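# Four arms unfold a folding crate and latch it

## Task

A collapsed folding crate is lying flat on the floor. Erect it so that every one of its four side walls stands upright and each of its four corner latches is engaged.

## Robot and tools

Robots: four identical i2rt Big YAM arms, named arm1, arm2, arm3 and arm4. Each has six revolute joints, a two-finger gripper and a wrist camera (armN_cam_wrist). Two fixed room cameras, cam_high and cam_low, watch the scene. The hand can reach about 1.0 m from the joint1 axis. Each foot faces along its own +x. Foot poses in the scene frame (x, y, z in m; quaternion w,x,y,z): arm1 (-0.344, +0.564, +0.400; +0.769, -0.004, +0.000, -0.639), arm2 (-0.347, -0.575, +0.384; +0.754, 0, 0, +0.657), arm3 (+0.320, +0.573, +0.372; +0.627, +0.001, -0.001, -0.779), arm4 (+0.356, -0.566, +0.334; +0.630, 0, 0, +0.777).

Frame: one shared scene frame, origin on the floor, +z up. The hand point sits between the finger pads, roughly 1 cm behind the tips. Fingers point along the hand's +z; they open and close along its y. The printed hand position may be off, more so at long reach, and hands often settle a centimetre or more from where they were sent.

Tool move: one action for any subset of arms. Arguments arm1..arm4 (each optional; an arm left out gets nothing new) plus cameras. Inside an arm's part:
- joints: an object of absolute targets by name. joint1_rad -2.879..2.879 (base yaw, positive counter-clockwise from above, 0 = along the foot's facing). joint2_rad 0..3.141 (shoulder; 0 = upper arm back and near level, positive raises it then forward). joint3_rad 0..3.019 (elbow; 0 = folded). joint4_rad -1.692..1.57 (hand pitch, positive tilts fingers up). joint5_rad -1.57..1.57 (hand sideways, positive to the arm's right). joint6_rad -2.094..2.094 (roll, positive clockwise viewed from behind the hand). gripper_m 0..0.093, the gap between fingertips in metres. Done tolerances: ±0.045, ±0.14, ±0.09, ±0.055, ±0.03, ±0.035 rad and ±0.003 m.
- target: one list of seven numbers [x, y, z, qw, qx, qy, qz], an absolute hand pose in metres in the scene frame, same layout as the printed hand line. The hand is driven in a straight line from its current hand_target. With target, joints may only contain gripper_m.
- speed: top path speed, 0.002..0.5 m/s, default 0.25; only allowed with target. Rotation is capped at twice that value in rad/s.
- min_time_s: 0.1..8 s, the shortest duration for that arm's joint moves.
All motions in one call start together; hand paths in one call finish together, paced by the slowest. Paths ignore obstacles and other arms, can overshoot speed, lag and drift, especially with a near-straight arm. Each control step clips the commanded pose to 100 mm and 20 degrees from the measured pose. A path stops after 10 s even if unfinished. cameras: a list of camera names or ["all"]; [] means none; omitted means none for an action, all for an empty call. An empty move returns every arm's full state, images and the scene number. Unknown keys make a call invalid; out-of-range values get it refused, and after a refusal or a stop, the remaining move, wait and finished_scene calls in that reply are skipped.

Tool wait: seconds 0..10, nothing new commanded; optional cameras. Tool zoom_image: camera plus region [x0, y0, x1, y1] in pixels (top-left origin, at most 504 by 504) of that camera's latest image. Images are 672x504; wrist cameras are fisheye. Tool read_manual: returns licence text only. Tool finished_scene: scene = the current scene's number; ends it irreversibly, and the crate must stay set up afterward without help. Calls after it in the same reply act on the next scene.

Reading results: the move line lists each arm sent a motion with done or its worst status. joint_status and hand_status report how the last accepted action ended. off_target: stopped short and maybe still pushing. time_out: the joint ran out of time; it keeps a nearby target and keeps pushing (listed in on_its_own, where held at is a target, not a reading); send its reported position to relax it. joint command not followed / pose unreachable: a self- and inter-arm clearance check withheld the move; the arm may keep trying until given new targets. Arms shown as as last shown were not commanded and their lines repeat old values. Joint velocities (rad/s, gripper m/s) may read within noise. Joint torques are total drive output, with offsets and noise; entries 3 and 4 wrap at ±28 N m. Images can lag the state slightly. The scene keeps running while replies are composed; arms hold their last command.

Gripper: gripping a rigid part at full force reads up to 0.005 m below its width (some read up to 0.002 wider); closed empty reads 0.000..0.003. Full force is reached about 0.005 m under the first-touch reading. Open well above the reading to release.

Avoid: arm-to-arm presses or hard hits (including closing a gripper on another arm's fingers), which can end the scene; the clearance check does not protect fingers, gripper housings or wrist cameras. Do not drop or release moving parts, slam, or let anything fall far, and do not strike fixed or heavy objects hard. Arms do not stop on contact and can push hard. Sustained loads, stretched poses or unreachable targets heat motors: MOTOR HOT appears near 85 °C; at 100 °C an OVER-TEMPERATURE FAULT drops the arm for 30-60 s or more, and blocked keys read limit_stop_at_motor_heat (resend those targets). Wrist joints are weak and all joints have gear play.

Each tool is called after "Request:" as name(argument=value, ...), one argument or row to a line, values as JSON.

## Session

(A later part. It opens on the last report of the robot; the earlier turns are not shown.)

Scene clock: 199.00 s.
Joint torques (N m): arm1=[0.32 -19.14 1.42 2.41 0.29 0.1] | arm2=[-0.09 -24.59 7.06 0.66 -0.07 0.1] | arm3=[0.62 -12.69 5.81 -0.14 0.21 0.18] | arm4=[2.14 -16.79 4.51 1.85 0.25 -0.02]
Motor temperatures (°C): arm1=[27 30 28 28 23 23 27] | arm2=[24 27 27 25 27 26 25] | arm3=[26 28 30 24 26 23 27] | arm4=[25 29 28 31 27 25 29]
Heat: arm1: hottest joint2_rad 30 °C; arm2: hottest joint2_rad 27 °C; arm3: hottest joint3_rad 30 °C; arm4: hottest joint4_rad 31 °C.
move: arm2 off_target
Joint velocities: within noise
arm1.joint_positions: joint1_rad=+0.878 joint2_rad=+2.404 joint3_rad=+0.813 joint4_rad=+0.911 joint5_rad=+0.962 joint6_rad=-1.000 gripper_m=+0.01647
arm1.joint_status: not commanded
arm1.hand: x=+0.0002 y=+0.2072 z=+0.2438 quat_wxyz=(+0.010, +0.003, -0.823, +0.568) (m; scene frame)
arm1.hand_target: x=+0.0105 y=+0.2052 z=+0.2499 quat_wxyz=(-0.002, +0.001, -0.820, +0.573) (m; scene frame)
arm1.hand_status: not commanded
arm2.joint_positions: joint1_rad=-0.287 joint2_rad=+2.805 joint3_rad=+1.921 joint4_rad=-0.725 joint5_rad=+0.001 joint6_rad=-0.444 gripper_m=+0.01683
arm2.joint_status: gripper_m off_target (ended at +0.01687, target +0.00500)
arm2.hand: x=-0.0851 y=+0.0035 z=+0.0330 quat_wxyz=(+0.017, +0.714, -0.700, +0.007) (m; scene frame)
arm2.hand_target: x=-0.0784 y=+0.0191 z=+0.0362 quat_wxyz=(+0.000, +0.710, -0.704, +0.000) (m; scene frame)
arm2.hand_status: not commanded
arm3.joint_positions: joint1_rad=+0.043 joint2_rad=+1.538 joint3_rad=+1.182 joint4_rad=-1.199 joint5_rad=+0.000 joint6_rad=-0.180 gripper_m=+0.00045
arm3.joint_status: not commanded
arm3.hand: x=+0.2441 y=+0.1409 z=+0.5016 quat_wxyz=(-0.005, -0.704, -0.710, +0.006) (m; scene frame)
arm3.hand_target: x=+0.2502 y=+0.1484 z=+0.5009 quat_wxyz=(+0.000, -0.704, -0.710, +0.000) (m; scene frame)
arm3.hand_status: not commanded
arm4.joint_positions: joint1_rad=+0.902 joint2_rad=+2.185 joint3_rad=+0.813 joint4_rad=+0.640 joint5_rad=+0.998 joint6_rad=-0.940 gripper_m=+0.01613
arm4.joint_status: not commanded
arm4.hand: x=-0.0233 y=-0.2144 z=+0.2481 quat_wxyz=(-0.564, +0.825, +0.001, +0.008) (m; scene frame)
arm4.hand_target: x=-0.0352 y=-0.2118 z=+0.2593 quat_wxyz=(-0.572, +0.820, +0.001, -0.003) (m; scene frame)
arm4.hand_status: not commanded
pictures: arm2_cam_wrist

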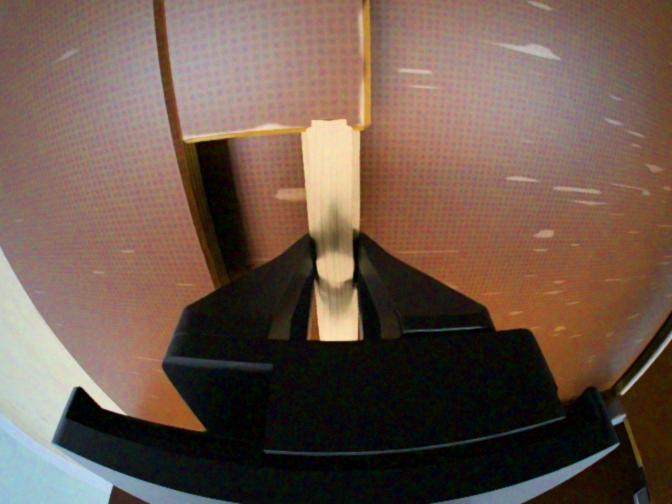

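Request:
move(
  arm2={"target": [-0.095, 0.018, 0.118, -0.0616, 0.7044, -0.7044, 0.0616], "speed": 0.08},
)

Request:
move(
  arm2={"target": [-0.130, 0.018, 0.172, -0.1228, 0.6964, -0.6964, 0.1228], "speed": 0.1},
)

Request:
move(
  arm2={"target": [-0.175, 0.016, 0.216, -0.183, 0.683, -0.683, 0.183], "speed": 0.1},
  cameras=["cam_low", "cam_high", "arm2_cam_wrist"],
)

Scene clock: 202.07 s.
Joint torques (N m): arm1=[0.21 -18.61 1.46 2.44 0.23 0.11] | arm2=[0.67 -29.68 3.85 -0.14 -0.28 0.36] | arm3=[0.32 -13.22 5.98 -0.24 0.2 0.16] | arm4=[2.2 -16.79 4.51 1.85 0.25 -0.01]
Motor temperatures (°C): arm1=[27 30 28 28 23 23 27] | arm2=[24 27 27 25 27 26 25] | arm3=[26 28 30 24 26 23 27] | arm4=[25 29 28 30 27 25 29]
Heat: arm1: hottest joint2_rad 30 °C; arm2: hottest joint2_rad 27 °C; arm3: hottest joint3_rad 30 °C; arm4: hottest joint4_rad 30 °C.
move: arm2 off_target
Joint velocities: within noise
arm1, arm3, arm4: as last shown
arm2.joint_positions: joint1_rad=-0.233 joint2_rad=+2.662 joint3_rad=+1.749 joint4_rad=-0.620 joint5_rad=+0.172 joint6_rad=-0.395 gripper_m=+0.01683
arm2.joint_status: not commanded
arm2.hand: x=-0.0898 y=+0.0034 z=+0.0820 quat_wxyz=(-0.052, +0.712, -0.696, +0.072) (m; scene frame)
arm2.hand_target: x=-0.0908 y=+0.0200 z=+0.1169 quat_wxyz=(-0.066, +0.703, -0.706, +0.060) (m; scene frame)
arm2.hand_status: off_target (0.039 m and 2.1 deg from the pose sent, 0.087 m and 11.1 deg at the start)
pictures: none

Scene clock: 203.50 s.
Joint torques (N m): arm1=[0.62 -18.9 1.52 2.28 0.28 0.14] | arm2=[2.02 -28.22 3.97 -0.29 -0.32 0.53] | arm3=[0.67 -13.22 5.86 0.03 0.23 0.11] | arm4=[2.2 -16.79 4.49 1.84 0.26 -0.02]
Motor temperatures (°C): arm1=[27 30 28 28 23 23 27] | arm2=[24 27 27 25 27 26 25] | arm3=[26 28 30 24 26 23 27] | arm4=[25 29 28 30 27 25 29]
Heat: arm1: hottest joint2_rad 30 °C; arm2: hottest joint2_rad 27 °C; arm3: hottest joint3_rad 30 °C; arm4: hottest joint4_rad 30 °C.
move: arm2 off_target
Joint velocities: within noise
arm1, arm3, arm4: as last shown
arm2.joint_positions: joint1_rad=-0.151 joint2_rad=+2.521 joint3_rad=+1.611 joint4_rad=-0.594 joint5_rad=+0.349 joint6_rad=-0.320 gripper_m=+0.01687
arm2.joint_status: not commanded
arm2.hand: x=-0.1136 y=+0.0025 z=+0.1415 quat_wxyz=(-0.110, +0.703, -0.688, +0.139) (m; scene frame)
arm2.hand_target: x=-0.1266 y=+0.0172 z=+0.1707 quat_wxyz=(-0.122, +0.695, -0.698, +0.124) (m; scene frame)
arm2.hand_status: off_target (0.038 m and 2.6 deg from the pose sent, 0.100 m and 10.2 deg at the start)
pictures: none

Scene clock: 205.07 s.
Joint torques (N m): arm1=[0.03 -19.19 1.51 2.26 0.24 0.09] | arm2=[2.84 -26.58 4.48 -0.27 -0.32 0.54] | arm3=[0.67 -13.22 5.89 -0.09 0.22 0.16] | arm4=[2.2 -16.79 4.49 1.84 0.26 -0.01]
Motor temperatures (°C): arm1=[27 30 28 28 23 23 27] | arm2=[24 28 27 25 27 26 25] | arm3=[26 28 30 24 26 23 27] | arm4=[25 29 28 30 27 25 29]
Heat: arm1: hottest joint2_rad 30 °C; arm2: hottest joint2_rad 28 °C; arm3: hottest joint3_rad 30 °C; arm4: hottest joint4_rad 30 °C.
move: arm2 off_target
Joint velocities: within noise
arm1, arm3, arm4: as last shown
arm2.joint_positions: joint1_rad=-0.040 joint2_rad=+2.418 joint3_rad=+1.522 joint4_rad=-0.620 joint5_rad=+0.531 joint6_rad=-0.211 gripper_m=+0.01685
arm2.joint_status: not commanded
arm2.hand: x=-0.1537 y=+0.0016 z=+0.1929 quat_wxyz=(-0.169, +0.689, -0.675, +0.203) (m; scene frame)
arm2.hand_target: x=-0.1739 y=+0.0152 z=+0.2156 quat_wxyz=(-0.180, +0.684, -0.682, +0.185) (m; scene frame)
arm2.hand_status: off_target (0.035 m and 3.1 deg from the pose sent, 0.097 m and 10.1 deg at the start)
pictures: arm2_cam_wrist, cam_high, cam_low

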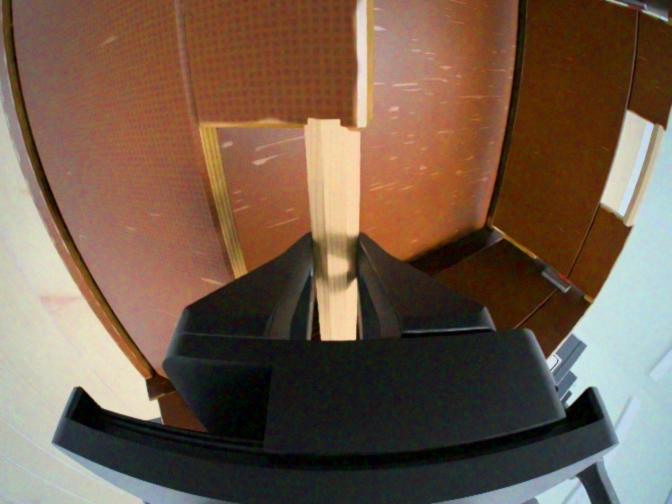

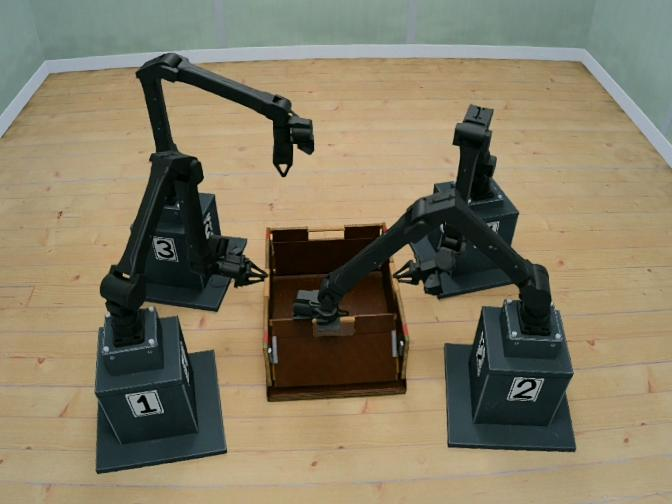

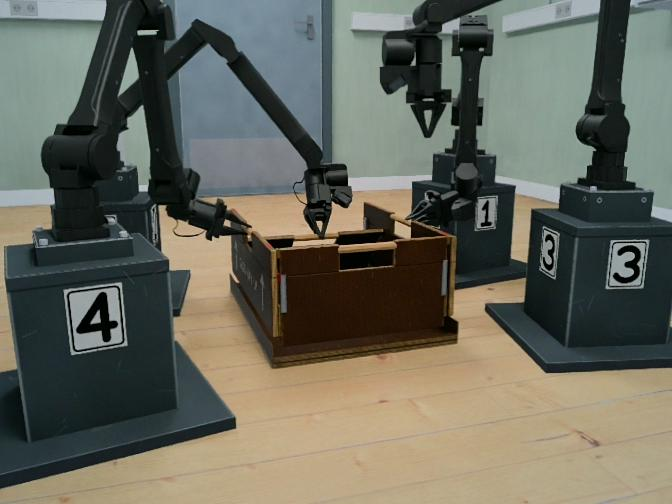

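Request:
move(
  arm2={"target": [-0.222, 0.014, 0.246, -0.242, 0.6644, -0.6644, 0.242], "speed": 0.1},
)

Request:
move(
  arm2={"target": [-0.268, 0.012, 0.262, -0.299, 0.6408, -0.6408, 0.299], "speed": 0.08},
)

Request:
move(
  arm2={"target": [-0.300, 0.010, 0.268, -0.3264, 0.627, -0.627, 0.3264], "speed": 0.06},
  cameras=["cam_low", "cam_high", "arm2_cam_wrist"],
)

Request:
zoom_image(
  camera="cam_high",
  region=[240, 220, 430, 420],
)

Scene clock: 211.63 s.
Joint torques (N m): arm1=[0.44 -19.19 1.28 2.3 0.24 0.14] | arm2=[3.02 -25.76 4.92 -0.23 -0.33 0.54] | arm3=[-0.03 -12.81 5.81 -0.21 0.2 0.14] | arm4=[2.26 -16.79 4.51 1.85 0.25 -0.02]
Motor temperatures (°C): arm1=[27 30 28 28 23 23 27] | arm2=[24 28 26 25 27 26 25] | arm3=[26 28 31 24 26 23 27] | arm4=[25 29 28 30 27 25 29]
Heat: arm1: hottest joint2_rad 30 °C; arm2: hottest joint2_rad 28 °C; arm3: hottest joint3_rad 31 °C; arm4: hottest joint4_rad 30 °C.
move: arm2 off_target
Joint velocities: within noise
arm1, arm3, arm4: as last shown
arm2.joint_positions: joint1_rad=+0.080 joint2_rad=+2.384 joint3_rad=+1.496 joint4_rad=-0.694 joint5_rad=+0.719 joint6_rad=-0.074 gripper_m=+0.01669
arm2.joint_status: not commanded
arm2.hand: x=-0.1987 y=-0.0001 z=+0.2244 quat_wxyz=(-0.228, +0.669, -0.655, +0.268) (m; scene frame)
arm2.hand_target: x=-0.2208 y=+0.0136 z=+0.2448 quat_wxyz=(-0.242, +0.665, -0.663, +0.244) (m; scene frame)
arm2.hand_status: off_target (0.035 m and 3.6 deg from the pose sent, 0.087 m and 10.0 deg at the start)
pictures: none

Scene clock: 213.43 s.
Joint torques (N m): arm1=[0.21 -19.31 1.52 2.26 0.25 0.11] | arm2=[2.67 -24.18 6.45 -0.87 0.22 0.55] | arm3=[0.38 -12.98 5.87 -0.12 0.2 0.18] | arm4=[2.2 -16.79 4.51 1.84 0.25 -0.02]
Motor temperatures (°C): arm1=[27 30 28 28 23 23 27] | arm2=[24 28 26 25 27 26 25] | arm3=[26 28 31 24 26 23 27] | arm4=[25 29 28 30 27 25 29]
Heat: arm1: hottest joint2_rad 30 °C; arm2: hottest joint2_rad 28 °C; arm3: hottest joint3_rad 31 °C; arm4: hottest joint4_rad 30 °C.
move: arm2 off_target
Joint velocities: within noise
arm1, arm3, arm4: as last shown
arm1.hand_target: x=+0.0104 y=+0.2051 z=+0.2499 quat_wxyz=(-0.002, +0.001, -0.820, +0.573) (m; scene frame)
arm2.joint_positions: joint1_rad=+0.198 joint2_rad=+2.391 joint3_rad=+1.510 joint4_rad=-0.808 joint5_rad=+0.872 joint6_rad=+0.096 gripper_m=+0.01667
arm2.joint_status: not commanded
arm2.hand: x=-0.2479 y=-0.0014 z=+0.2445 quat_wxyz=(-0.287, +0.646, -0.633, +0.314) (m; scene frame)
arm2.hand_target: x=-0.2680 y=+0.0138 z=+0.2618 quat_wxyz=(-0.301, +0.641, -0.642, +0.295) (m; scene frame)
arm2.hand_status: off_target (0.030 m and 2.5 deg from the pose sent, 0.080 m and 9.6 deg at the start)
pictures: none

Scene clock: 214.97 s.
Joint torques (N m): arm1=[0.26 -18.49 1.28 2.26 0.26 0.12] | arm2=[4.48 -24.94 5.9 -1.48 0.22 0.62] | arm3=[-0.15 -13.16 5.81 -0.14 0.23 0.16] | arm4=[2.2 -16.73 4.51 1.85 0.25 -0.01]
Motor temperatures (°C): arm1=[27 30 28 28 23 23 27] | arm2=[24 28 26 25 27 26 25] | arm3=[26 28 31 24 26 23 27] | arm4=[25 29 28 30 27 25 29]
Heat: arm1: hottest joint2_rad 30 °C; arm2: hottest joint2_rad 28 °C; arm3: hottest joint3_rad 31 °C; arm4: hottest joint4_rad 30 °C.
move: arm2 off_target
Joint velocities: within noise
arm1, arm3, arm4: as last shown
arm2.joint_positions: joint1_rad=+0.247 joint2_rad=+2.432 joint3_rad=+1.565 joint4_rad=-0.930 joint5_rad=+0.950 joint6_rad=+0.220 gripper_m=+0.01668
arm2.joint_status: not commanded
arm2.hand: x=-0.2673 y=-0.0015 z=+0.2483 quat_wxyz=(-0.312, +0.628, -0.624, +0.346) (m; scene frame)
arm2.hand_target: x=-0.2986 y=+0.0102 z=+0.2675 quat_wxyz=(-0.328, +0.628, -0.627, +0.326) (m; scene frame)
arm2.hand_status: off_target (0.040 m and 2.8 deg from the pose sent, 0.058 m and 5.3 deg at the start)
pictures: arm2_cam_wrist, cam_high, cam_low

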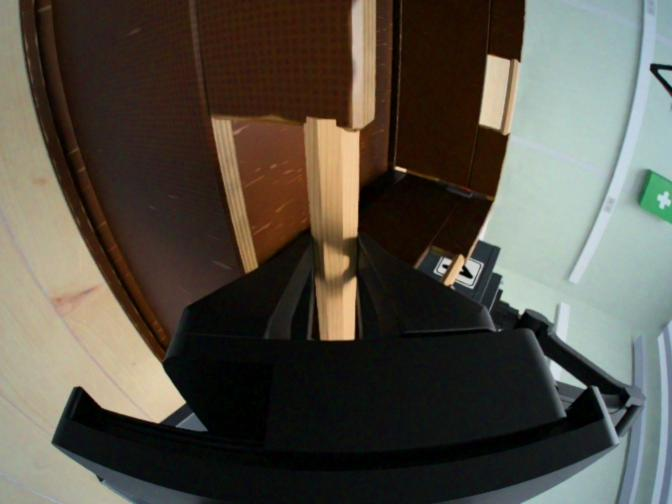

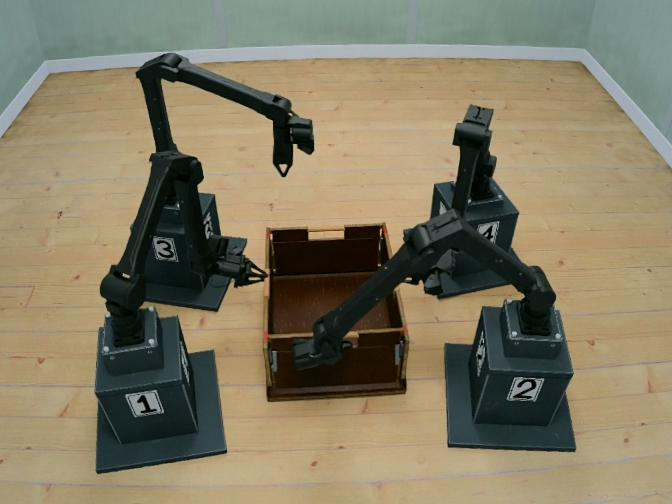

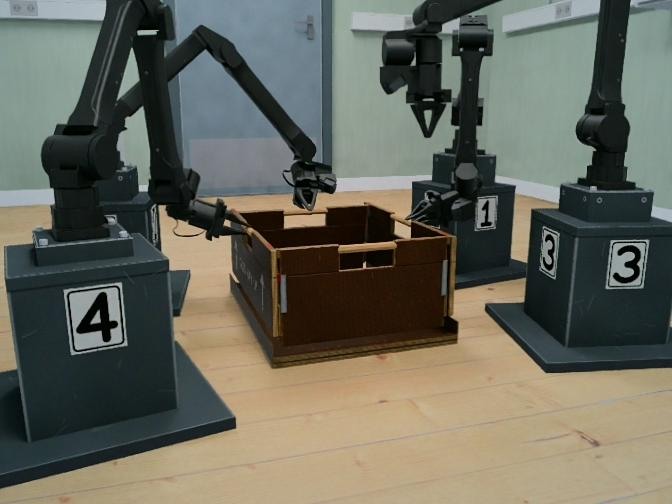

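Scaled by 2.520 from the camera's 672x504 image, which has a finer 960x720 frame.

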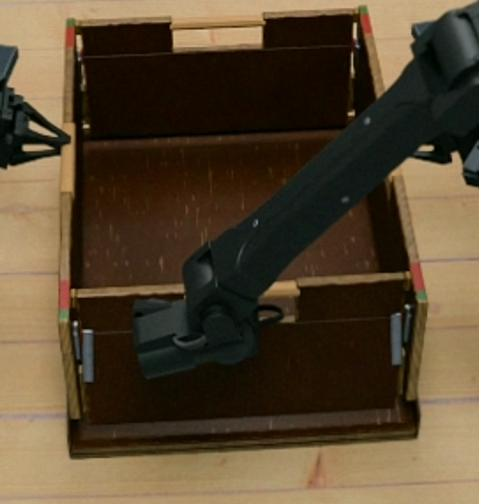

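Request:
move(
  arm2={"target": [-0.280, 0.010, 0.262, -0.3264, 0.627, -0.627, 0.3264], "speed": 0.06},
)

Request:
move(
  arm2={"joints": {"gripper_m": 0.05}},
)

Request:
move(
  arm2={"target": [-0.362, 0.010, 0.335, -0.3264, 0.627, -0.627, 0.3264], "speed": 0.12},
)

Request:
move(
  arm2={"target": [-0.30, 0.010, 0.44, -0.183, 0.683, -0.683, 0.183], "speed": 0.2},
)

Request:
move(
  arm2={"target": [-0.19, 0.010, 0.38, 0, 0.707, -0.707, 0], "speed": 0.25, "joints": {"gripper_m": 0.0}},
  cameras=["cam_high", "arm2_cam_wrist"],
)

Scene clock: 218.50 s.
Joint torques (N m): arm1=[0.26 -18.67 1.46 2.26 0.25 0.11] | arm2=[1.67 -24.88 4.92 0.29 0.23 0.16] | arm3=[0.73 -13.1 5.86 -0.02 0.23 0.15] | arm4=[2.2 -16.79 4.51 1.84 0.25 -0.02]
Motor temperatures (°C): arm1=[27 30 28 28 23 23 27] | arm2=[24 28 26 25 27 26 25] | arm3=[26 28 31 24 26 23 27] | arm4=[25 28 28 30 27 25 29]
Heat: arm1: hottest joint2_rad 30 °C; arm2: hottest joint2_rad 28 °C; arm3: hottest joint3_rad 31 °C; arm4: hottest joint4_rad 30 °C.
move: arm2 off_target
Joint velocities: within noise
arm1, arm3, arm4: as last shown
arm2.joint_positions: joint1_rad=+0.247 joint2_rad=+2.432 joint3_rad=+1.562 joint4_rad=-0.923 joint5_rad=+0.955 joint6_rad=+0.212 gripper_m=+0.01668
arm2.joint_status: not commanded
arm2.hand: x=-0.2668 y=-0.0014 z=+0.2480 quat_wxyz=(-0.314, +0.629, -0.621, +0.347) (m; scene frame)
arm2.hand_target: x=-0.2800 y=+0.0097 z=+0.2618 quat_wxyz=(-0.326, +0.627, -0.627, +0.327) (m; scene frame)
arm2.hand_status: off_target (0.022 m and 2.8 deg from the pose sent, 0.022 m and 2.8 deg at the start)
pictures: none

Scene clock: 219.40 s.
Joint torques (N m): arm1=[-0.09 -19.66 1.5 2.25 0.28 0.06] | arm2=[0.62 -24.76 4.9 0.27 0.41 0.16] | arm3=[0.15 -13.45 5.87 -0.16 0.23 0.2] | arm4=[2.2 -16.79 4.49 1.84 0.25 -0.01]
Motor temperatures (°C): arm1=[27 30 28 28 23 23 27] | arm2=[24 29 26 25 27 26 25] | arm3=[26 28 31 24 26 23 27] | arm4=[25 28 28 30 27 25 29]
Heat: arm1: hottest joint2_rad 30 °C; arm2: hottest joint2_rad 29 °C; arm3: hottest joint3_rad 31 °C; arm4: hottest joint4_rad 30 °C.
move: arm2 done
Joint velocities: within noise
arm1.joint_positions: joint1_rad=+0.878 joint2_rad=+2.404 joint3_rad=+0.813 joint4_rad=+0.911 joint5_rad=+0.962 joint6_rad=-1.000 gripper_m=+0.01647
arm1.joint_status: not commanded
arm1.hand: x=+0.0002 y=+0.2072 z=+0.2438 quat_wxyz=(+0.010, +0.003, -0.823, +0.568) (m; scene frame)
arm1.hand_target: x=+0.0104 y=+0.2051 z=+0.2499 quat_wxyz=(-0.002, +0.001, -0.820, +0.573) (m; scene frame)
arm1.hand_status: not commanded
arm2.joint_positions: joint1_rad=+0.271 joint2_rad=+2.430 joint3_rad=+1.562 joint4_rad=-0.930 joint5_rad=+0.944 joint6_rad=+0.214 gripper_m=+0.04989
arm2.joint_status: all done
arm2.hand: x=-0.2818 y=-0.0010 z=+0.2476 quat_wxyz=(-0.312, +0.638, -0.615, +0.342) (m; scene frame)
arm2.hand_target: x=-0.2856 y=+0.0088 z=+0.2616 quat_wxyz=(-0.323, +0.632, -0.624, +0.326) (m; scene frame)
arm2.hand_status: not commanded
arm3.joint_positions: joint1_rad=+0.043 joint2_rad=+1.538 joint3_rad=+1.182 joint4_rad=-1.199 joint5_rad=+0.000 joint6_rad=-0.180 gripper_m=+0.00045
arm3.joint_status: not commanded
arm3.hand: x=+0.2441 y=+0.1409 z=+0.5016 quat_wxyz=(-0.005, -0.704, -0.710, +0.006) (m; scene frame)
arm3.hand_target: x=+0.2502 y=+0.1484 z=+0.5009 quat_wxyz=(+0.000, -0.704, -0.710, +0.000) (m; scene frame)
arm3.hand_status: not commanded
arm4.joint_positions: joint1_rad=+0.902 joint2_rad=+2.185 joint3_rad=+0.813 joint4_rad=+0.640 joint5_rad=+0.998 joint6_rad=-0.940 gripper_m=+0.01613
arm4.joint_status: not commanded
arm4.hand: x=-0.0233 y=-0.2144 z=+0.2481 quat_wxyz=(-0.564, +0.825, +0.001, +0.008) (m; scene frame)
arm4.hand_target: x=-0.0352 y=-0.2118 z=+0.2593 quat_wxyz=(-0.572, +0.820, +0.001, -0.003) (m; scene frame)
arm4.hand_status: not commanded
pictures: none

Scene clock: 221.17 s.
Joint torques (N m): arm1=[0.15 -18.43 1.66 2.29 0.23 0.08] | arm2=[-0.44 -25.11 7.53 -0.68 0.37 0.18] | arm3=[0.32 -13.39 5.75 -0.06 0.24 0.18] | arm4=[2.2 -16.79 4.49 1.84 0.25 -0.02]
Motor temperatures (°C): arm1=[27 30 28 28 23 23 27] | arm2=[24 29 26 25 27 26 25] | arm3=[26 28 31 24 26 23 27] | arm4=[25 28 28 30 27 25 29]
Heat: arm1: hottest joint2_rad 30 °C; arm2: hottest joint2_rad 29 °C; arm3: hottest joint3_rad 31 °C; arm4: hottest joint4_rad 30 °C.
move: arm2 off_target
Joint velocities: within noise
arm1, arm3, arm4: as last shown
arm2.joint_positions: joint1_rad=+0.396 joint2_rad=+2.361 joint3_rad=+1.625 joint4_rad=-1.237 joint5_rad=+0.916 joint6_rad=+0.430 gripper_m=+0.04989
arm2.joint_status: not commanded
arm2.hand: x=-0.3540 y=-0.0067 z=+0.3110 quat_wxyz=(-0.316, +0.634, -0.615, +0.347) (m; scene frame)
arm2.hand_target: x=-0.3598 y=+0.0109 z=+0.3347 quat_wxyz=(-0.328, +0.625, -0.630, +0.325) (m; scene frame)
arm2.hand_status: off_target (0.030 m and 3.1 deg from the pose sent, 0.119 m and 3.1 deg at the start)
pictures: none

Scene clock: 223.17 s.
Joint torques (N m): arm1=[0.56 -18.43 1.58 2.3 0.26 0.12] | arm2=[0.5 -22.71 7.32 -0.09 0.21 -0.06] | arm3=[0.44 -13.04 5.96 -0.08 0.2 0.16] | arm4=[2.2 -16.79 4.49 1.84 0.25 -0.01]
Motor temperatures (°C): arm1=[27 30 28 28 23 23 27] | arm2=[24 29 26 25 27 26 25] | arm3=[26 28 31 24 26 23 27] | arm4=[25 28 28 30 27 25 29]
Heat: arm1: hottest joint2_rad 30 °C; arm2: hottest joint2_rad 29 °C; arm3: hottest joint3_rad 31 °C; arm4: hottest joint4_rad 30 °C.
move: arm2 off_target
Joint velocities: within noise
arm1, arm3, arm4: as last shown
arm2.joint_positions: joint1_rad=+0.208 joint2_rad=+2.036 joint3_rad=+1.555 joint4_rad=-1.163 joint5_rad=+0.524 joint6_rad=+0.087 gripper_m=+0.04989
arm2.joint_status: not commanded
arm2.hand: x=-0.3008 y=+0.0040 z=+0.4219 quat_wxyz=(-0.174, +0.684, -0.681, +0.195) (m; scene frame)
arm2.hand_target: x=-0.3006 y=+0.0092 z=+0.4389 quat_wxyz=(-0.181, +0.685, -0.681, +0.185) (m; scene frame)
arm2.hand_status: off_target (0.019 m and 1.8 deg from the pose sent, 0.141 m and 26.1 deg at the start)
pictures: none

Scene clock: 225.20 s.
Joint torques (N m): arm1=[0.32 -18.73 1.43 2.36 0.23 0.11] | arm2=[0.56 -21.07 9.22 0.05 -0.12 -0.12] | arm3=[0.79 -13.57 5.75 -0.08 0.21 0.14] | arm4=[2.2 -16.79 4.49 1.84 0.25 -0.01]
Motor temperatures (°C): arm1=[27 30 28 28 23 23 27] | arm2=[24 29 27 25 27 26 25] | arm3=[26 28 31 24 26 23 27] | arm4=[25 28 28 30 27 25 29]
Heat: arm1: hottest joint2_rad 30 °C; arm2: hottest joint2_rad 29 °C; arm3: hottest joint3_rad 31 °C; arm4: hottest joint4_rad 30 °C.
move: arm2 off_target
Joint velocities: within noise
arm1, arm3, arm4: as last shown
arm2.joint_positions: joint1_rad=-0.124 joint2_rad=+2.082 joint3_rad=+1.548 joint4_rad=-1.065 joint5_rad=+0.004 joint6_rad=-0.243 gripper_m=+0.00068
arm2.joint_status: all done
arm2.hand: x=-0.1939 y=-0.0070 z=+0.3697 quat_wxyz=(+0.011, +0.701, -0.713, +0.009) (m; scene frame)
arm2.hand_target: x=-0.1929 y=+0.0095 z=+0.3806 quat_wxyz=(-0.002, +0.706, -0.709, +0.000) (m; scene frame)
arm2.hand_status: off_target (0.020 m and 1.9 deg from the pose sent, 0.119 m and 30.3 deg at the start)
pictures: arm2_cam_wrist, cam_high

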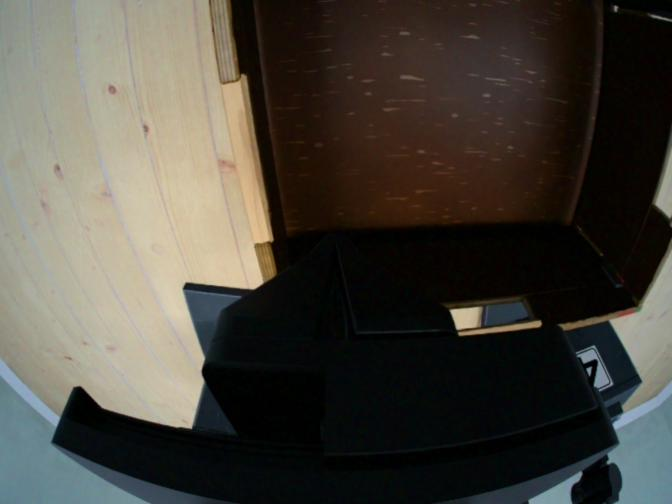

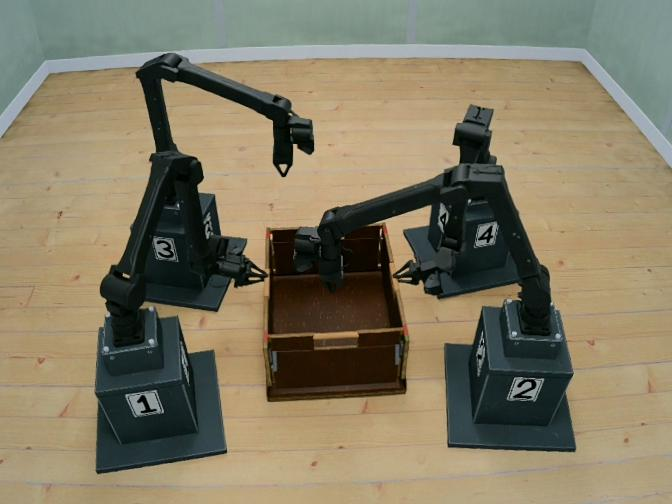

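Request:
move(
  arm2={"target": [-0.19, 0.010, 0.19, 0.0923, 0.701, -0.701, -0.0923], "speed": 0.2},
)

Request:
move(
  arm2={"target": [-0.27, 0.010, 0.185, 0.0923, 0.701, -0.701, -0.0923], "speed": 0.07},
)

Request:
move(
  arm2={"target": [-0.32, 0.010, 0.185, 0.0923, 0.701, -0.701, -0.0923], "speed": 0.05},
  cameras=["cam_high", "cam_low", "arm2_cam_wrist"],
)

Request:
zoom_image(
  camera="cam_high",
  region=[240, 220, 430, 420],
)

Scene clock: 228.83 s.
Joint torques (N m): arm1=[0.21 -19.14 1.46 2.35 0.26 0.1] | arm2=[-0.79 -23.41 7.09 0.43 -0.34 -0.14] | arm3=[0.03 -12.98 5.86 -0.02 0.21 0.14] | arm4=[2.2 -16.79 4.49 1.85 0.25 -0.01]
Motor temperatures (°C): arm1=[27 30 28 28 23 23 27] | arm2=[24 29 27 25 27 26 25] | arm3=[26 28 31 24 26 23 27] | arm4=[25 28 27 30 27 25 29]
Heat: arm1: hottest joint2_rad 30 °C; arm2: hottest joint2_rad 29 °C; arm3: hottest joint3_rad 31 °C; arm4: hottest joint4_rad 30 °C.
move: arm2 off_target
Joint velocities: within noise
arm1, arm3, arm4: as last shown
arm2.joint_positions: joint1_rad=-0.198 joint2_rad=+2.446 joint3_rad=+1.617 joint4_rad=-0.872 joint5_rad=-0.245 joint6_rad=-0.332 gripper_m=+0.00068
arm2.joint_status: not commanded
arm2.hand: x=-0.1946 y=-0.0107 z=+0.1834 quat_wxyz=(+0.111, +0.694, -0.707, -0.081) (m; scene frame)
arm2.hand_target: x=-0.1873 y=+0.0071 z=+0.1910 quat_wxyz=(+0.093, +0.699, -0.703, -0.093) (m; scene frame)
arm2.hand_status: off_target (0.022 m and 2.6 deg from the pose sent, 0.181 m and 15.0 deg at the start)
pictures: none

Scene clock: 230.60 s.
Joint torques (N m): arm1=[0.5 -18.9 1.55 2.33 0.28 0.11] | arm2=[3.08 -24.06 4.38 0.62 -0.41 0.22] | arm3=[0.91 -13.27 5.98 -0.1 0.26 0.19] | arm4=[2.2 -16.79 4.49 1.85 0.25 -0.02]
Motor temperatures (°C): arm1=[27 30 28 28 23 23 27] | arm2=[24 29 27 25 27 26 25] | arm3=[26 28 31 24 26 23 27] | arm4=[25 28 27 30 27 25 29]
Heat: arm1: hottest joint2_rad 30 °C; arm2: hottest joint2_rad 29 °C; arm3: hottest joint3_rad 31 °C; arm4: hottest joint4_rad 30 °C.
move: arm2 off_target
Joint velocities: within noise
arm1, arm3, arm4: as last shown
arm2.joint_positions: joint1_rad=-0.108 joint2_rad=+2.430 joint3_rad=+1.570 joint4_rad=-0.786 joint5_rad=-0.249 joint6_rad=-0.246 gripper_m=+0.00068
arm2.joint_status: not commanded
arm2.hand: x=-0.2468 y=+0.0017 z=+0.1791 quat_wxyz=(+0.096, +0.699, -0.704, -0.087) (m; scene frame)
arm2.hand_target: x=-0.2670 y=+0.0093 z=+0.1844 quat_wxyz=(+0.091, +0.703, -0.699, -0.092) (m; scene frame)
arm2.hand_status: off_target (0.025 m and 0.8 deg from the pose sent, 0.078 m and 2.6 deg at the start)
pictures: none

Scene clock: 232.20 s.
Joint torques (N m): arm1=[0.26 -19.02 1.43 2.21 0.27 0.1] | arm2=[5.19 -23.41 4.23 0.81 -0.89 0.42] | arm3=[0.79 -13.27 5.81 -0.08 0.22 0.16] | arm4=[2.2 -16.79 4.49 1.85 0.25 -0.02]
Motor temperatures (°C): arm1=[27 30 28 28 23 23 27] | arm2=[24 29 27 25 27 26 25] | arm3=[26 28 31 24 26 23 27] | arm4=[25 28 27 30 27 25 29]
Heat: arm1: hottest joint2_rad 30 °C; arm2: hottest joint2_rad 29 °C; arm3: hottest joint3_rad 31 °C; arm4: hottest joint4_rad 30 °C.
move: arm2 off_target
Joint velocities: within noise
arm1.joint_positions: joint1_rad=+0.878 joint2_rad=+2.404 joint3_rad=+0.811 joint4_rad=+0.911 joint5_rad=+0.962 joint6_rad=-1.000 gripper_m=+0.01647
arm1.joint_status: not commanded
arm1.hand: x=-0.0004 y=+0.2076 z=+0.2436 quat_wxyz=(+0.010, +0.003, -0.823, +0.568) (m; scene frame)
arm1.hand_target: x=+0.0100 y=+0.2054 z=+0.2498 quat_wxyz=(-0.002, +0.002, -0.820, +0.573) (m; scene frame)
arm1.hand_status: not commanded
arm2.joint_positions: joint1_rad=-0.048 joint2_rad=+2.407 joint3_rad=+1.530 joint4_rad=-0.743 joint5_rad=-0.243 joint6_rad=-0.168 gripper_m=+0.00066
arm2.joint_status: not commanded
arm2.hand: x=-0.2810 y=+0.0033 z=+0.1818 quat_wxyz=(+0.089, +0.694, -0.709, -0.085) (m; scene frame)
arm2.hand_target: x=-0.3183 y=+0.0089 z=+0.1850 quat_wxyz=(+0.092, +0.701, -0.701, -0.092) (m; scene frame)
arm2.hand_status: off_target (0.040 m and 1.5 deg from the pose sent, 0.074 m and 0.8 deg at the start)
arm3, arm4: as last shown
arm4.hand_target: x=-0.0351 y=-0.2117 z=+0.2593 quat_wxyz=(-0.572, +0.820, +0.001, -0.003) (m; scene frame)
pictures: arm2_cam_wrist, cam_high, cam_low

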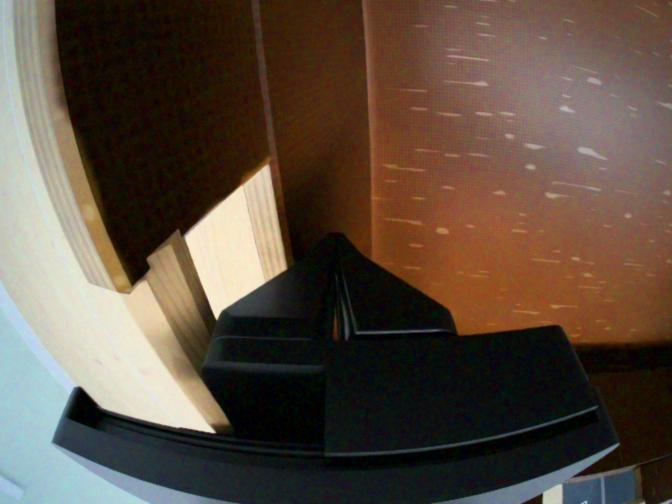

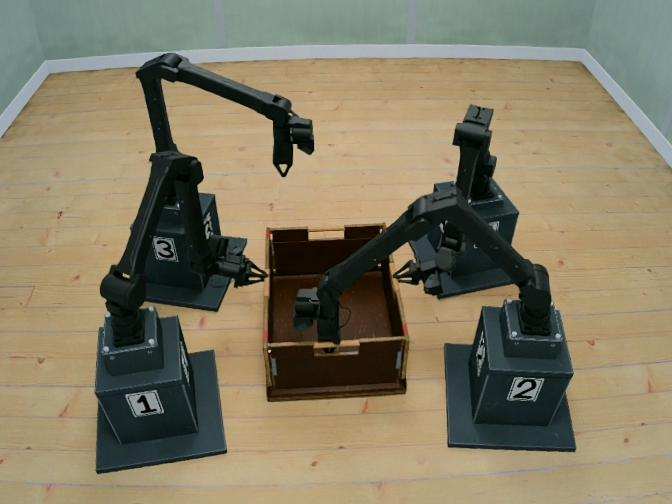

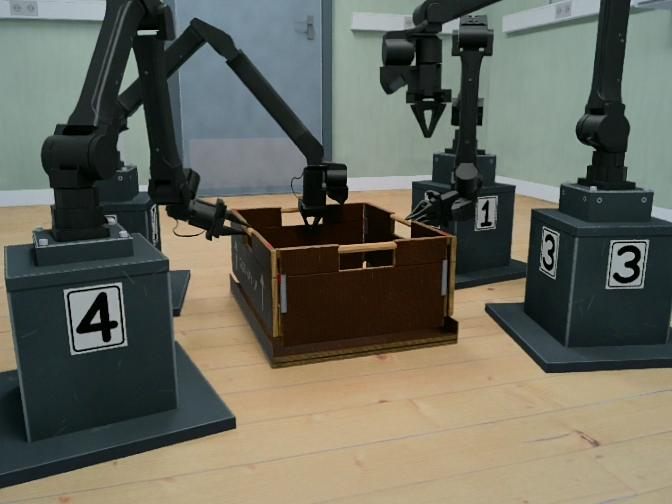

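Scaled by 2.520 from the camera's 672x504 image, which has a finer 960x720 frame.

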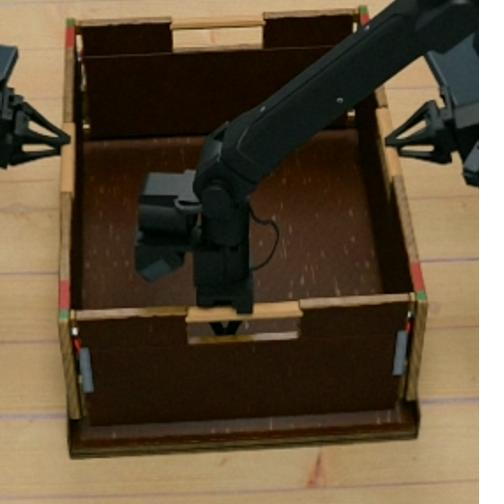

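Request:
move(
  arm2={"target": [-0.355, 0.010, 0.185, 0.0923, 0.701, -0.701, -0.0923], "speed": 0.05},
  cameras=["cam_high"],
)

Request:
zoom_image(
  camera="cam_high",
  region=[250, 320, 350, 400],
)

Request:
zoom_image(
  camera="cam_high",
  region=[360, 320, 430, 400],
)

Scene clock: 235.20 s.
Joint torques (N m): arm1=[0.21 -19.14 1.5 2.43 0.27 0.11] | arm2=[9.99 -23.3 3.92 0.75 -1.15 0.53] | arm3=[0.5 -13.27 5.86 -0.13 0.21 0.16] | arm4=[2.26 -16.79 4.51 1.85 0.25 -0.01]
Motor temperatures (°C): arm1=[27 30 28 28 23 23 27] | arm2=[24 29 27 25 27 26 25] | arm3=[26 27 31 24 26 23 27] | arm4=[25 28 27 30 27 25 29]
Heat: arm1: hottest joint2_rad 30 °C; arm2: hottest joint2_rad 29 °C; arm3: hottest joint3_rad 31 °C; arm4: hottest joint4_rad 30 °C.
move: arm2 off_target
Joint velocities: within noise
arm1, arm3, arm4: as last shown
arm2.joint_positions: joint1_rad=-0.048 joint2_rad=+2.397 joint3_rad=+1.509 joint4_rad=-0.708 joint5_rad=-0.237 joint6_rad=-0.127 gripper_m=+0.00066
arm2.joint_status: not commanded
arm2.hand: x=-0.2799 y=+0.0037 z=+0.1823 quat_wxyz=(+0.079, +0.681, -0.723, -0.088) (m; scene frame)
arm2.hand_target: x=-0.3505 y=+0.0057 z=+0.1846 quat_wxyz=(+0.093, +0.702, -0.700, -0.091) (m; scene frame)
arm2.hand_status: off_target (0.075 m and 3.8 deg from the pose sent, 0.074 m and 1.5 deg at the start)
pictures: cam_high

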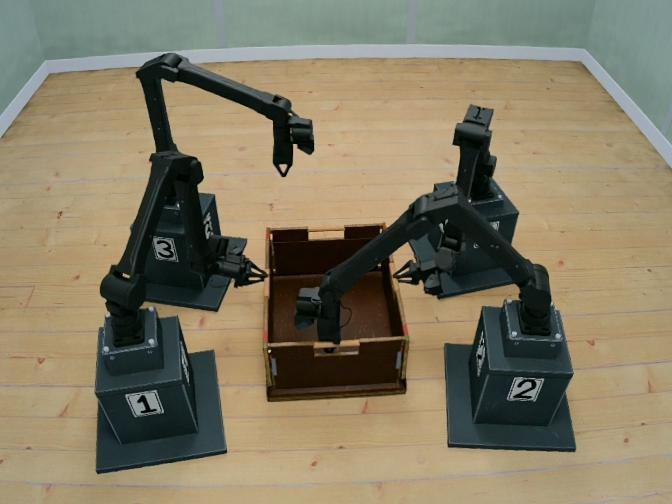

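Scaled by 5.040 from the camera's 672x504 image, which has a finer 960x720 frame.

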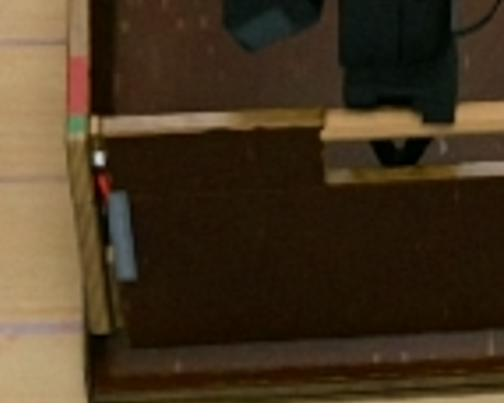

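Scaled by 6.300 from the camera's 672x504 image, which has a finer 960x720 frame.

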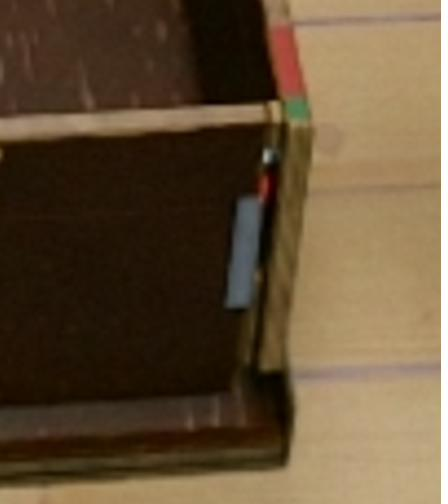

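Request:
move(
  arm2={"target": [-0.22, 0.010, 0.19, 0.0923, 0.701, -0.701, -0.0923], "speed": 0.12},
  cameras=["cam_high"],
)

Request:
zoom_image(
  camera="cam_high",
  region=[240, 220, 430, 420],
)

Request:
move(
  arm2={"target": [-0.20, -0.03, 0.42, 0, 0.707, -0.707, 0], "speed": 0.2},
  arm1={"joints": {"gripper_m": 0.05}},
  arm4={"joints": {"gripper_m": 0.05}},
  cameras=["cam_high", "cam_low", "arm1_cam_wrist", "arm4_cam_wrist"],
)

Scene clock: 239.80 s.
Joint torques (N m): arm1=[-0.09 -18.67 1.4 2.36 0.28 0.14] | arm2=[0.38 -22.07 7.35 -0.17 -0.2 -0.11] | arm3=[0.38 -13.33 5.89 -0.05 0.26 0.16] | arm4=[2.2 -16.79 4.51 1.85 0.25 -0.02]
Motor temperatures (°C): arm1=[27 30 28 28 23 23 27] | arm2=[24 29 26 25 28 26 25] | arm3=[26 27 31 24 26 23 27] | arm4=[24 28 27 30 27 25 29]
Heat: arm1: hottest joint2_rad 30 °C; arm2: hottest joint2_rad 29 °C; arm3: hottest joint3_rad 31 °C; arm4: hottest joint4_rad 30 °C.
move: arm2 off_target
Joint velocities: within noise
arm1: as last shown
arm2.joint_positions: joint1_rad=-0.147 joint2_rad=+2.418 joint3_rad=+1.579 joint4_rad=-0.820 joint5_rad=-0.252 joint6_rad=-0.275 gripper_m=+0.00066
arm2.joint_status: not commanded
arm2.hand: x=-0.2241 y=-0.0018 z=+0.1890 quat_wxyz=(+0.099, +0.694, -0.708, -0.089) (m; scene frame)
arm2.hand_target: x=-0.2257 y=+0.0108 z=+0.1906 quat_wxyz=(+0.093, +0.701, -0.701, -0.092) (m; scene frame)
arm2.hand_status: off_target (0.013 m and 1.4 deg from the pose sent, 0.061 m and 3.8 deg at the start)
arm3.joint_positions: joint1_rad=+0.043 joint2_rad=+1.538 joint3_rad=+1.182 joint4_rad=-1.199 joint5_rad=+0.000 joint6_rad=-0.180 gripper_m=+0.00045
arm3.joint_status: not commanded
arm3.hand: x=+0.2441 y=+0.1409 z=+0.5016 quat_wxyz=(-0.005, -0.704, -0.710, +0.006) (m; scene frame)
arm3.hand_target: x=+0.2502 y=+0.1484 z=+0.5009 quat_wxyz=(+0.000, -0.704, -0.710, +0.000) (m; scene frame)
arm3.hand_status: not commanded
arm4.joint_positions: joint1_rad=+0.902 joint2_rad=+2.185 joint3_rad=+0.813 joint4_rad=+0.640 joint5_rad=+0.998 joint6_rad=-0.940 gripper_m=+0.01613
arm4.joint_status: not commanded
arm4.hand: x=-0.0233 y=-0.2144 z=+0.2481 quat_wxyz=(-0.564, +0.825, +0.001, +0.008) (m; scene frame)
arm4.hand_target: x=-0.0351 y=-0.2117 z=+0.2593 quat_wxyz=(-0.572, +0.820, +0.001, -0.003) (m; scene frame)
arm4.hand_status: not commanded
pictures: cam_high

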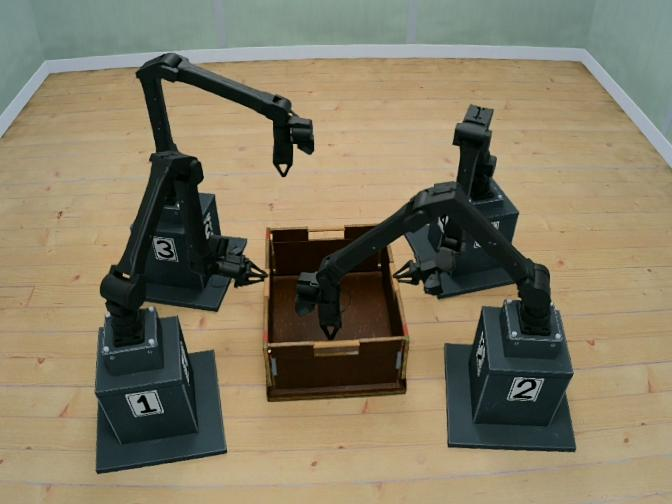

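Scaled by 2.520 from the camera's 672x504 image, which has a finer 960x720 frame.

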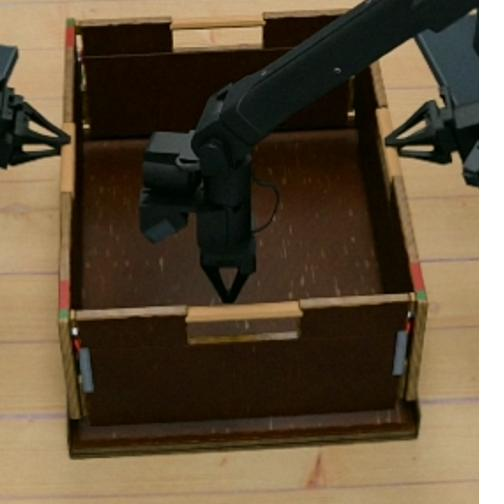

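Scene clock: 241.77 s.
Joint torques (N m): arm1=[-0.15 -18.61 1.21 2.35 0.33 0.11] | arm2=[0.62 -22.18 7.28 -0.08 0.1 0.06] | arm3=[0.62 -13.16 5.75 0.05 0.23 0.18] | arm4=[2.32 -15.91 4.6 1.84 0.25 0]
Motor temperatures (°C): arm1=[27 30 28 27 23 23 27] | arm2=[24 29 26 25 27 26 25] | arm3=[26 27 31 24 26 23 27] | arm4=[24 29 27 30 27 25 29]
Heat: arm1: hottest joint2_rad 30 °C; arm2: hottest joint2_rad 29 °C; arm3: hottest joint3_rad 31 °C; arm4: hottest joint4_rad 30 °C.
move: arm1 done; arm2 off_target; arm4 done
Joint velocities: within noise
arm1.joint_positions: joint1_rad=+0.878 joint2_rad=+2.403 joint3_rad=+0.815 joint4_rad=+0.911 joint5_rad=+0.958 joint6_rad=-1.009 gripper_m=+0.04996
arm1.joint_status: all done
arm1.hand: x=+0.0020 y=+0.2068 z=+0.2443 quat_wxyz=(+0.010, +0.007, -0.823, +0.568) (m; scene frame)
arm1.hand_target: x=+0.0108 y=+0.2051 z=+0.2501 quat_wxyz=(-0.001, +0.005, -0.820, +0.573) (m; scene frame)
arm1.hand_status: not commanded
arm2.joint_positions: joint1_rad=-0.143 joint2_rad=+1.972 joint3_rad=+1.470 joint4_rad=-1.088 joint5_rad=-0.004 joint6_rad=-0.272 gripper_m=+0.00066
arm2.joint_status: not commanded
arm2.hand: x=-0.1919 y=-0.0344 z=+0.4055 quat_wxyz=(+0.009, +0.705, -0.709, +0.003) (m; scene frame)
arm2.hand_target: x=-0.1950 y=-0.0297 z=+0.4188 quat_wxyz=(+0.000, +0.705, -0.709, +0.000) (m; scene frame)
arm2.hand_status: off_target (0.017 m and 1.1 deg from the pose sent, 0.234 m and 15.3 deg at the start)
arm3: as last shown
arm4.joint_positions: joint1_rad=+0.895 joint2_rad=+2.173 joint3_rad=+0.813 joint4_rad=+0.640 joint5_rad=+0.998 joint6_rad=-0.949 gripper_m=+0.04995
arm4.joint_status: all done
arm4.hand: x=-0.0229 y=-0.2103 z=+0.2539 quat_wxyz=(-0.567, +0.824, -0.001, +0.008) (m; scene frame)
arm4.hand_target: x=-0.0321 y=-0.2089 z=+0.2594 quat_wxyz=(-0.572, +0.820, +0.001, +0.002) (m; scene frame)
arm4.hand_status: not commanded
pictures: arm1_cam_wrist, arm4_cam_wrist, cam_high, cam_low

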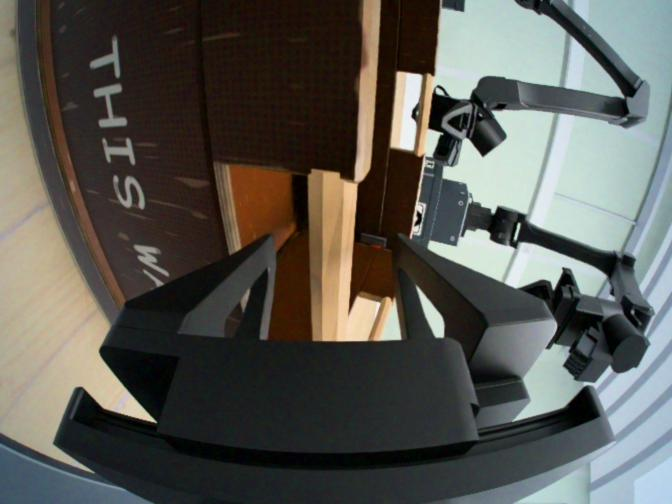

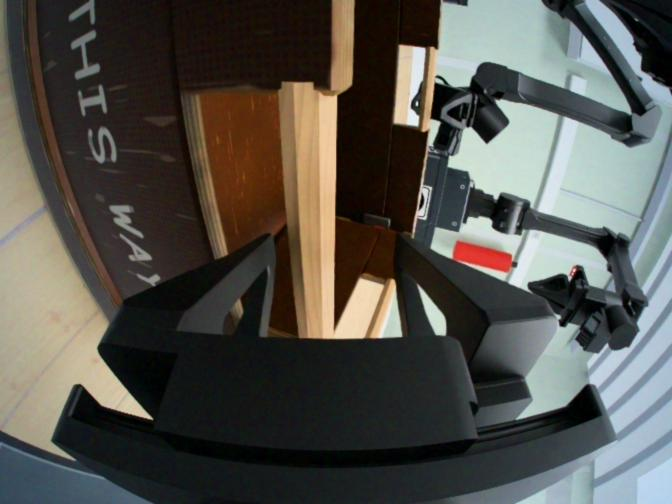

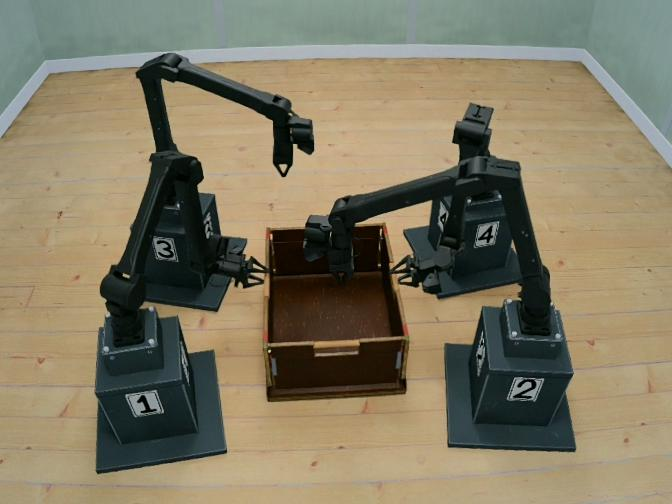

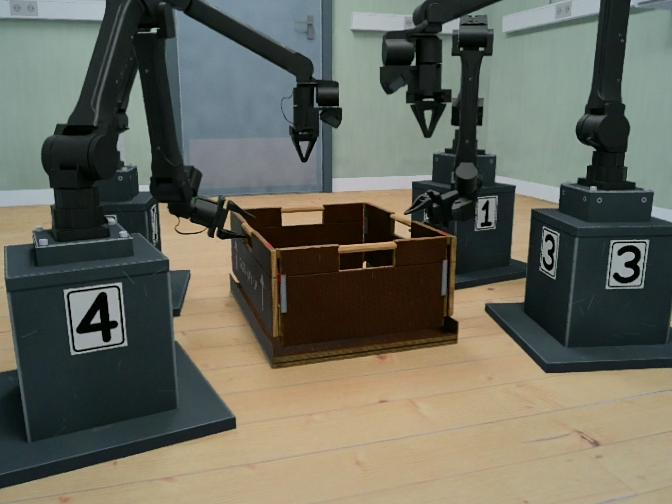

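Request:
move(
  arm1={"target": [0.010, 0.295, 0.285, 0, 0, 0.819, -0.574], "speed": 0.12},
  arm4={"target": [-0.033, -0.300, 0.295, -0.574, 0.819, 0, 0], "speed": 0.12},
  cameras=["cam_high", "cam_low", "arm2_cam_wrist"],
)

Request:
zoom_image(
  camera="cam_low",
  region=[220, 180, 470, 380],
)

Request:
zoom_image(
  camera="cam_high",
  region=[240, 210, 430, 410],
)

Scene clock: 245.23 s.
Joint torques (N m): arm1=[0.15 -17.9 0.85 1.09 0.74 0.32] | arm2=[0.67 -21.66 7.08 -0.08 0.1 0.06] | arm3=[0.32 -13.22 5.9 -0.13 0.23 0.17] | arm4=[2.49 -14.8 4.21 0.42 0.46 0.42]
Motor temperatures (°C): arm1=[27 30 28 27 23 23 27] | arm2=[24 29 27 25 27 26 25] | arm3=[26 27 31 24 26 23 27] | arm4=[24 29 27 30 27 25 29]
Heat: arm1: hottest joint2_rad 30 °C; arm2: hottest joint2_rad 29 °C; arm3: hottest joint3_rad 31 °C; arm4: hottest joint4_rad 30 °C.
move: arm1 done; arm4 done
Joint velocities: within noise
arm1.joint_positions: joint1_rad=+1.088 joint2_rad=+2.251 joint3_rad=+0.704 joint4_rad=+0.638 joint5_rad=+1.114 joint6_rad=-0.730 gripper_m=+0.04996
arm1.joint_status: not commanded
arm1.hand: x=+0.0056 y=+0.2922 z=+0.2810 quat_wxyz=(+0.008, +0.006, -0.819, +0.573) (m; scene frame)
arm1.hand_target: x=+0.0089 y=+0.2942 z=+0.2854 quat_wxyz=(+0.001, +0.001, -0.818, +0.575) (m; scene frame)
arm1.hand_status: done (0.007 m and 1.1 deg from the pose sent, 0.097 m and 1.6 deg at the start)
arm2, arm3: as last shown
arm4.joint_positions: joint1_rad=+1.099 joint2_rad=+2.018 joint3_rad=+0.745 joint4_rad=+0.322 joint5_rad=+1.140 joint6_rad=-0.685 gripper_m=+0.04995
arm4.joint_status: not commanded
arm4.hand: x=-0.0314 y=-0.2971 z=+0.2926 quat_wxyz=(-0.575, +0.818, +0.006, +0.006) (m; scene frame)
arm4.hand_target: x=-0.0332 y=-0.2987 z=+0.2953 quat_wxyz=(-0.575, +0.818, +0.000, +0.001) (m; scene frame)
arm4.hand_status: done (0.004 m and 1.0 deg from the pose sent, 0.099 m and 1.4 deg at the start)
pictures: arm2_cam_wrist, cam_high, cam_low

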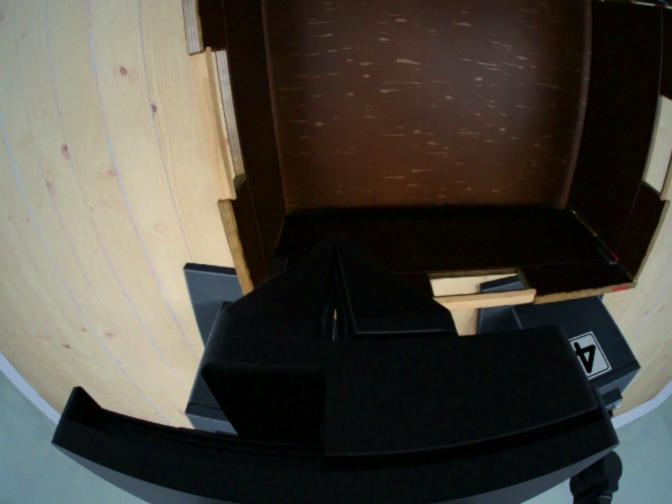

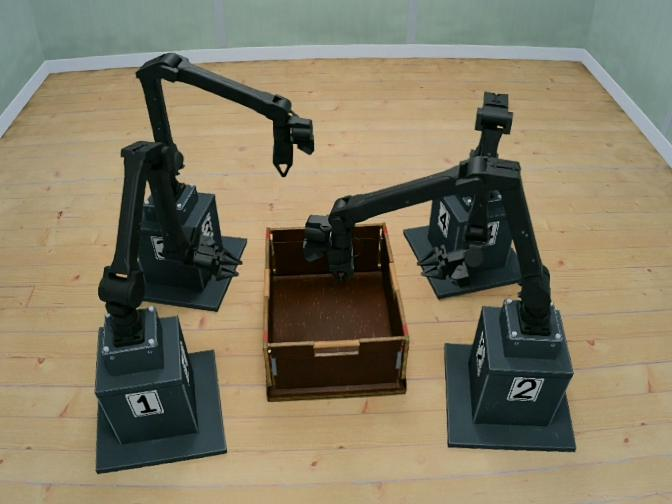

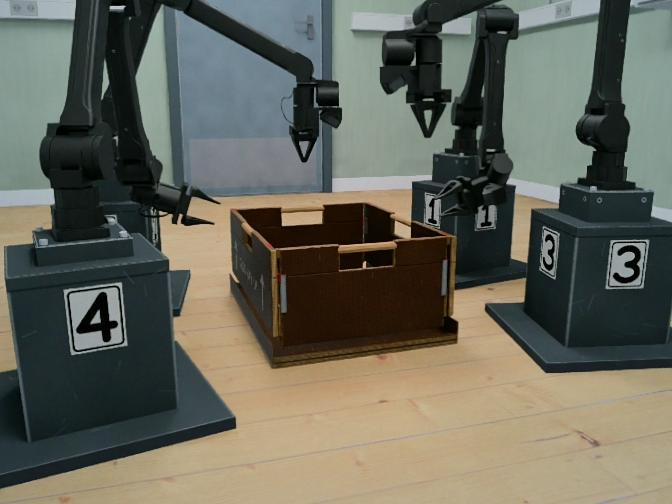

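Scaled by 2.016 from the camera's 672x504 image, which has a finer 960x720 frame.

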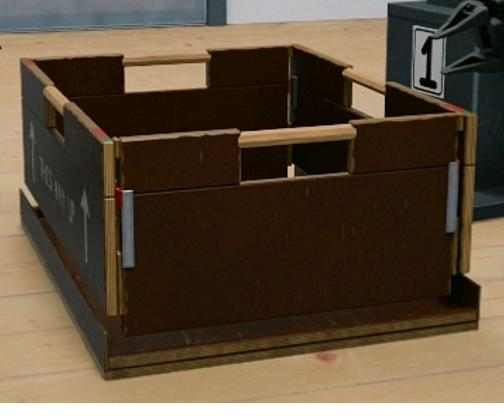

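Scaled by 2.520 from the camera's 672x504 image, which has a finer 960x720 frame.

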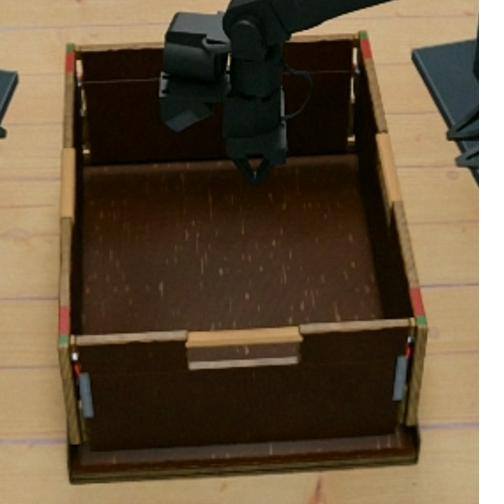

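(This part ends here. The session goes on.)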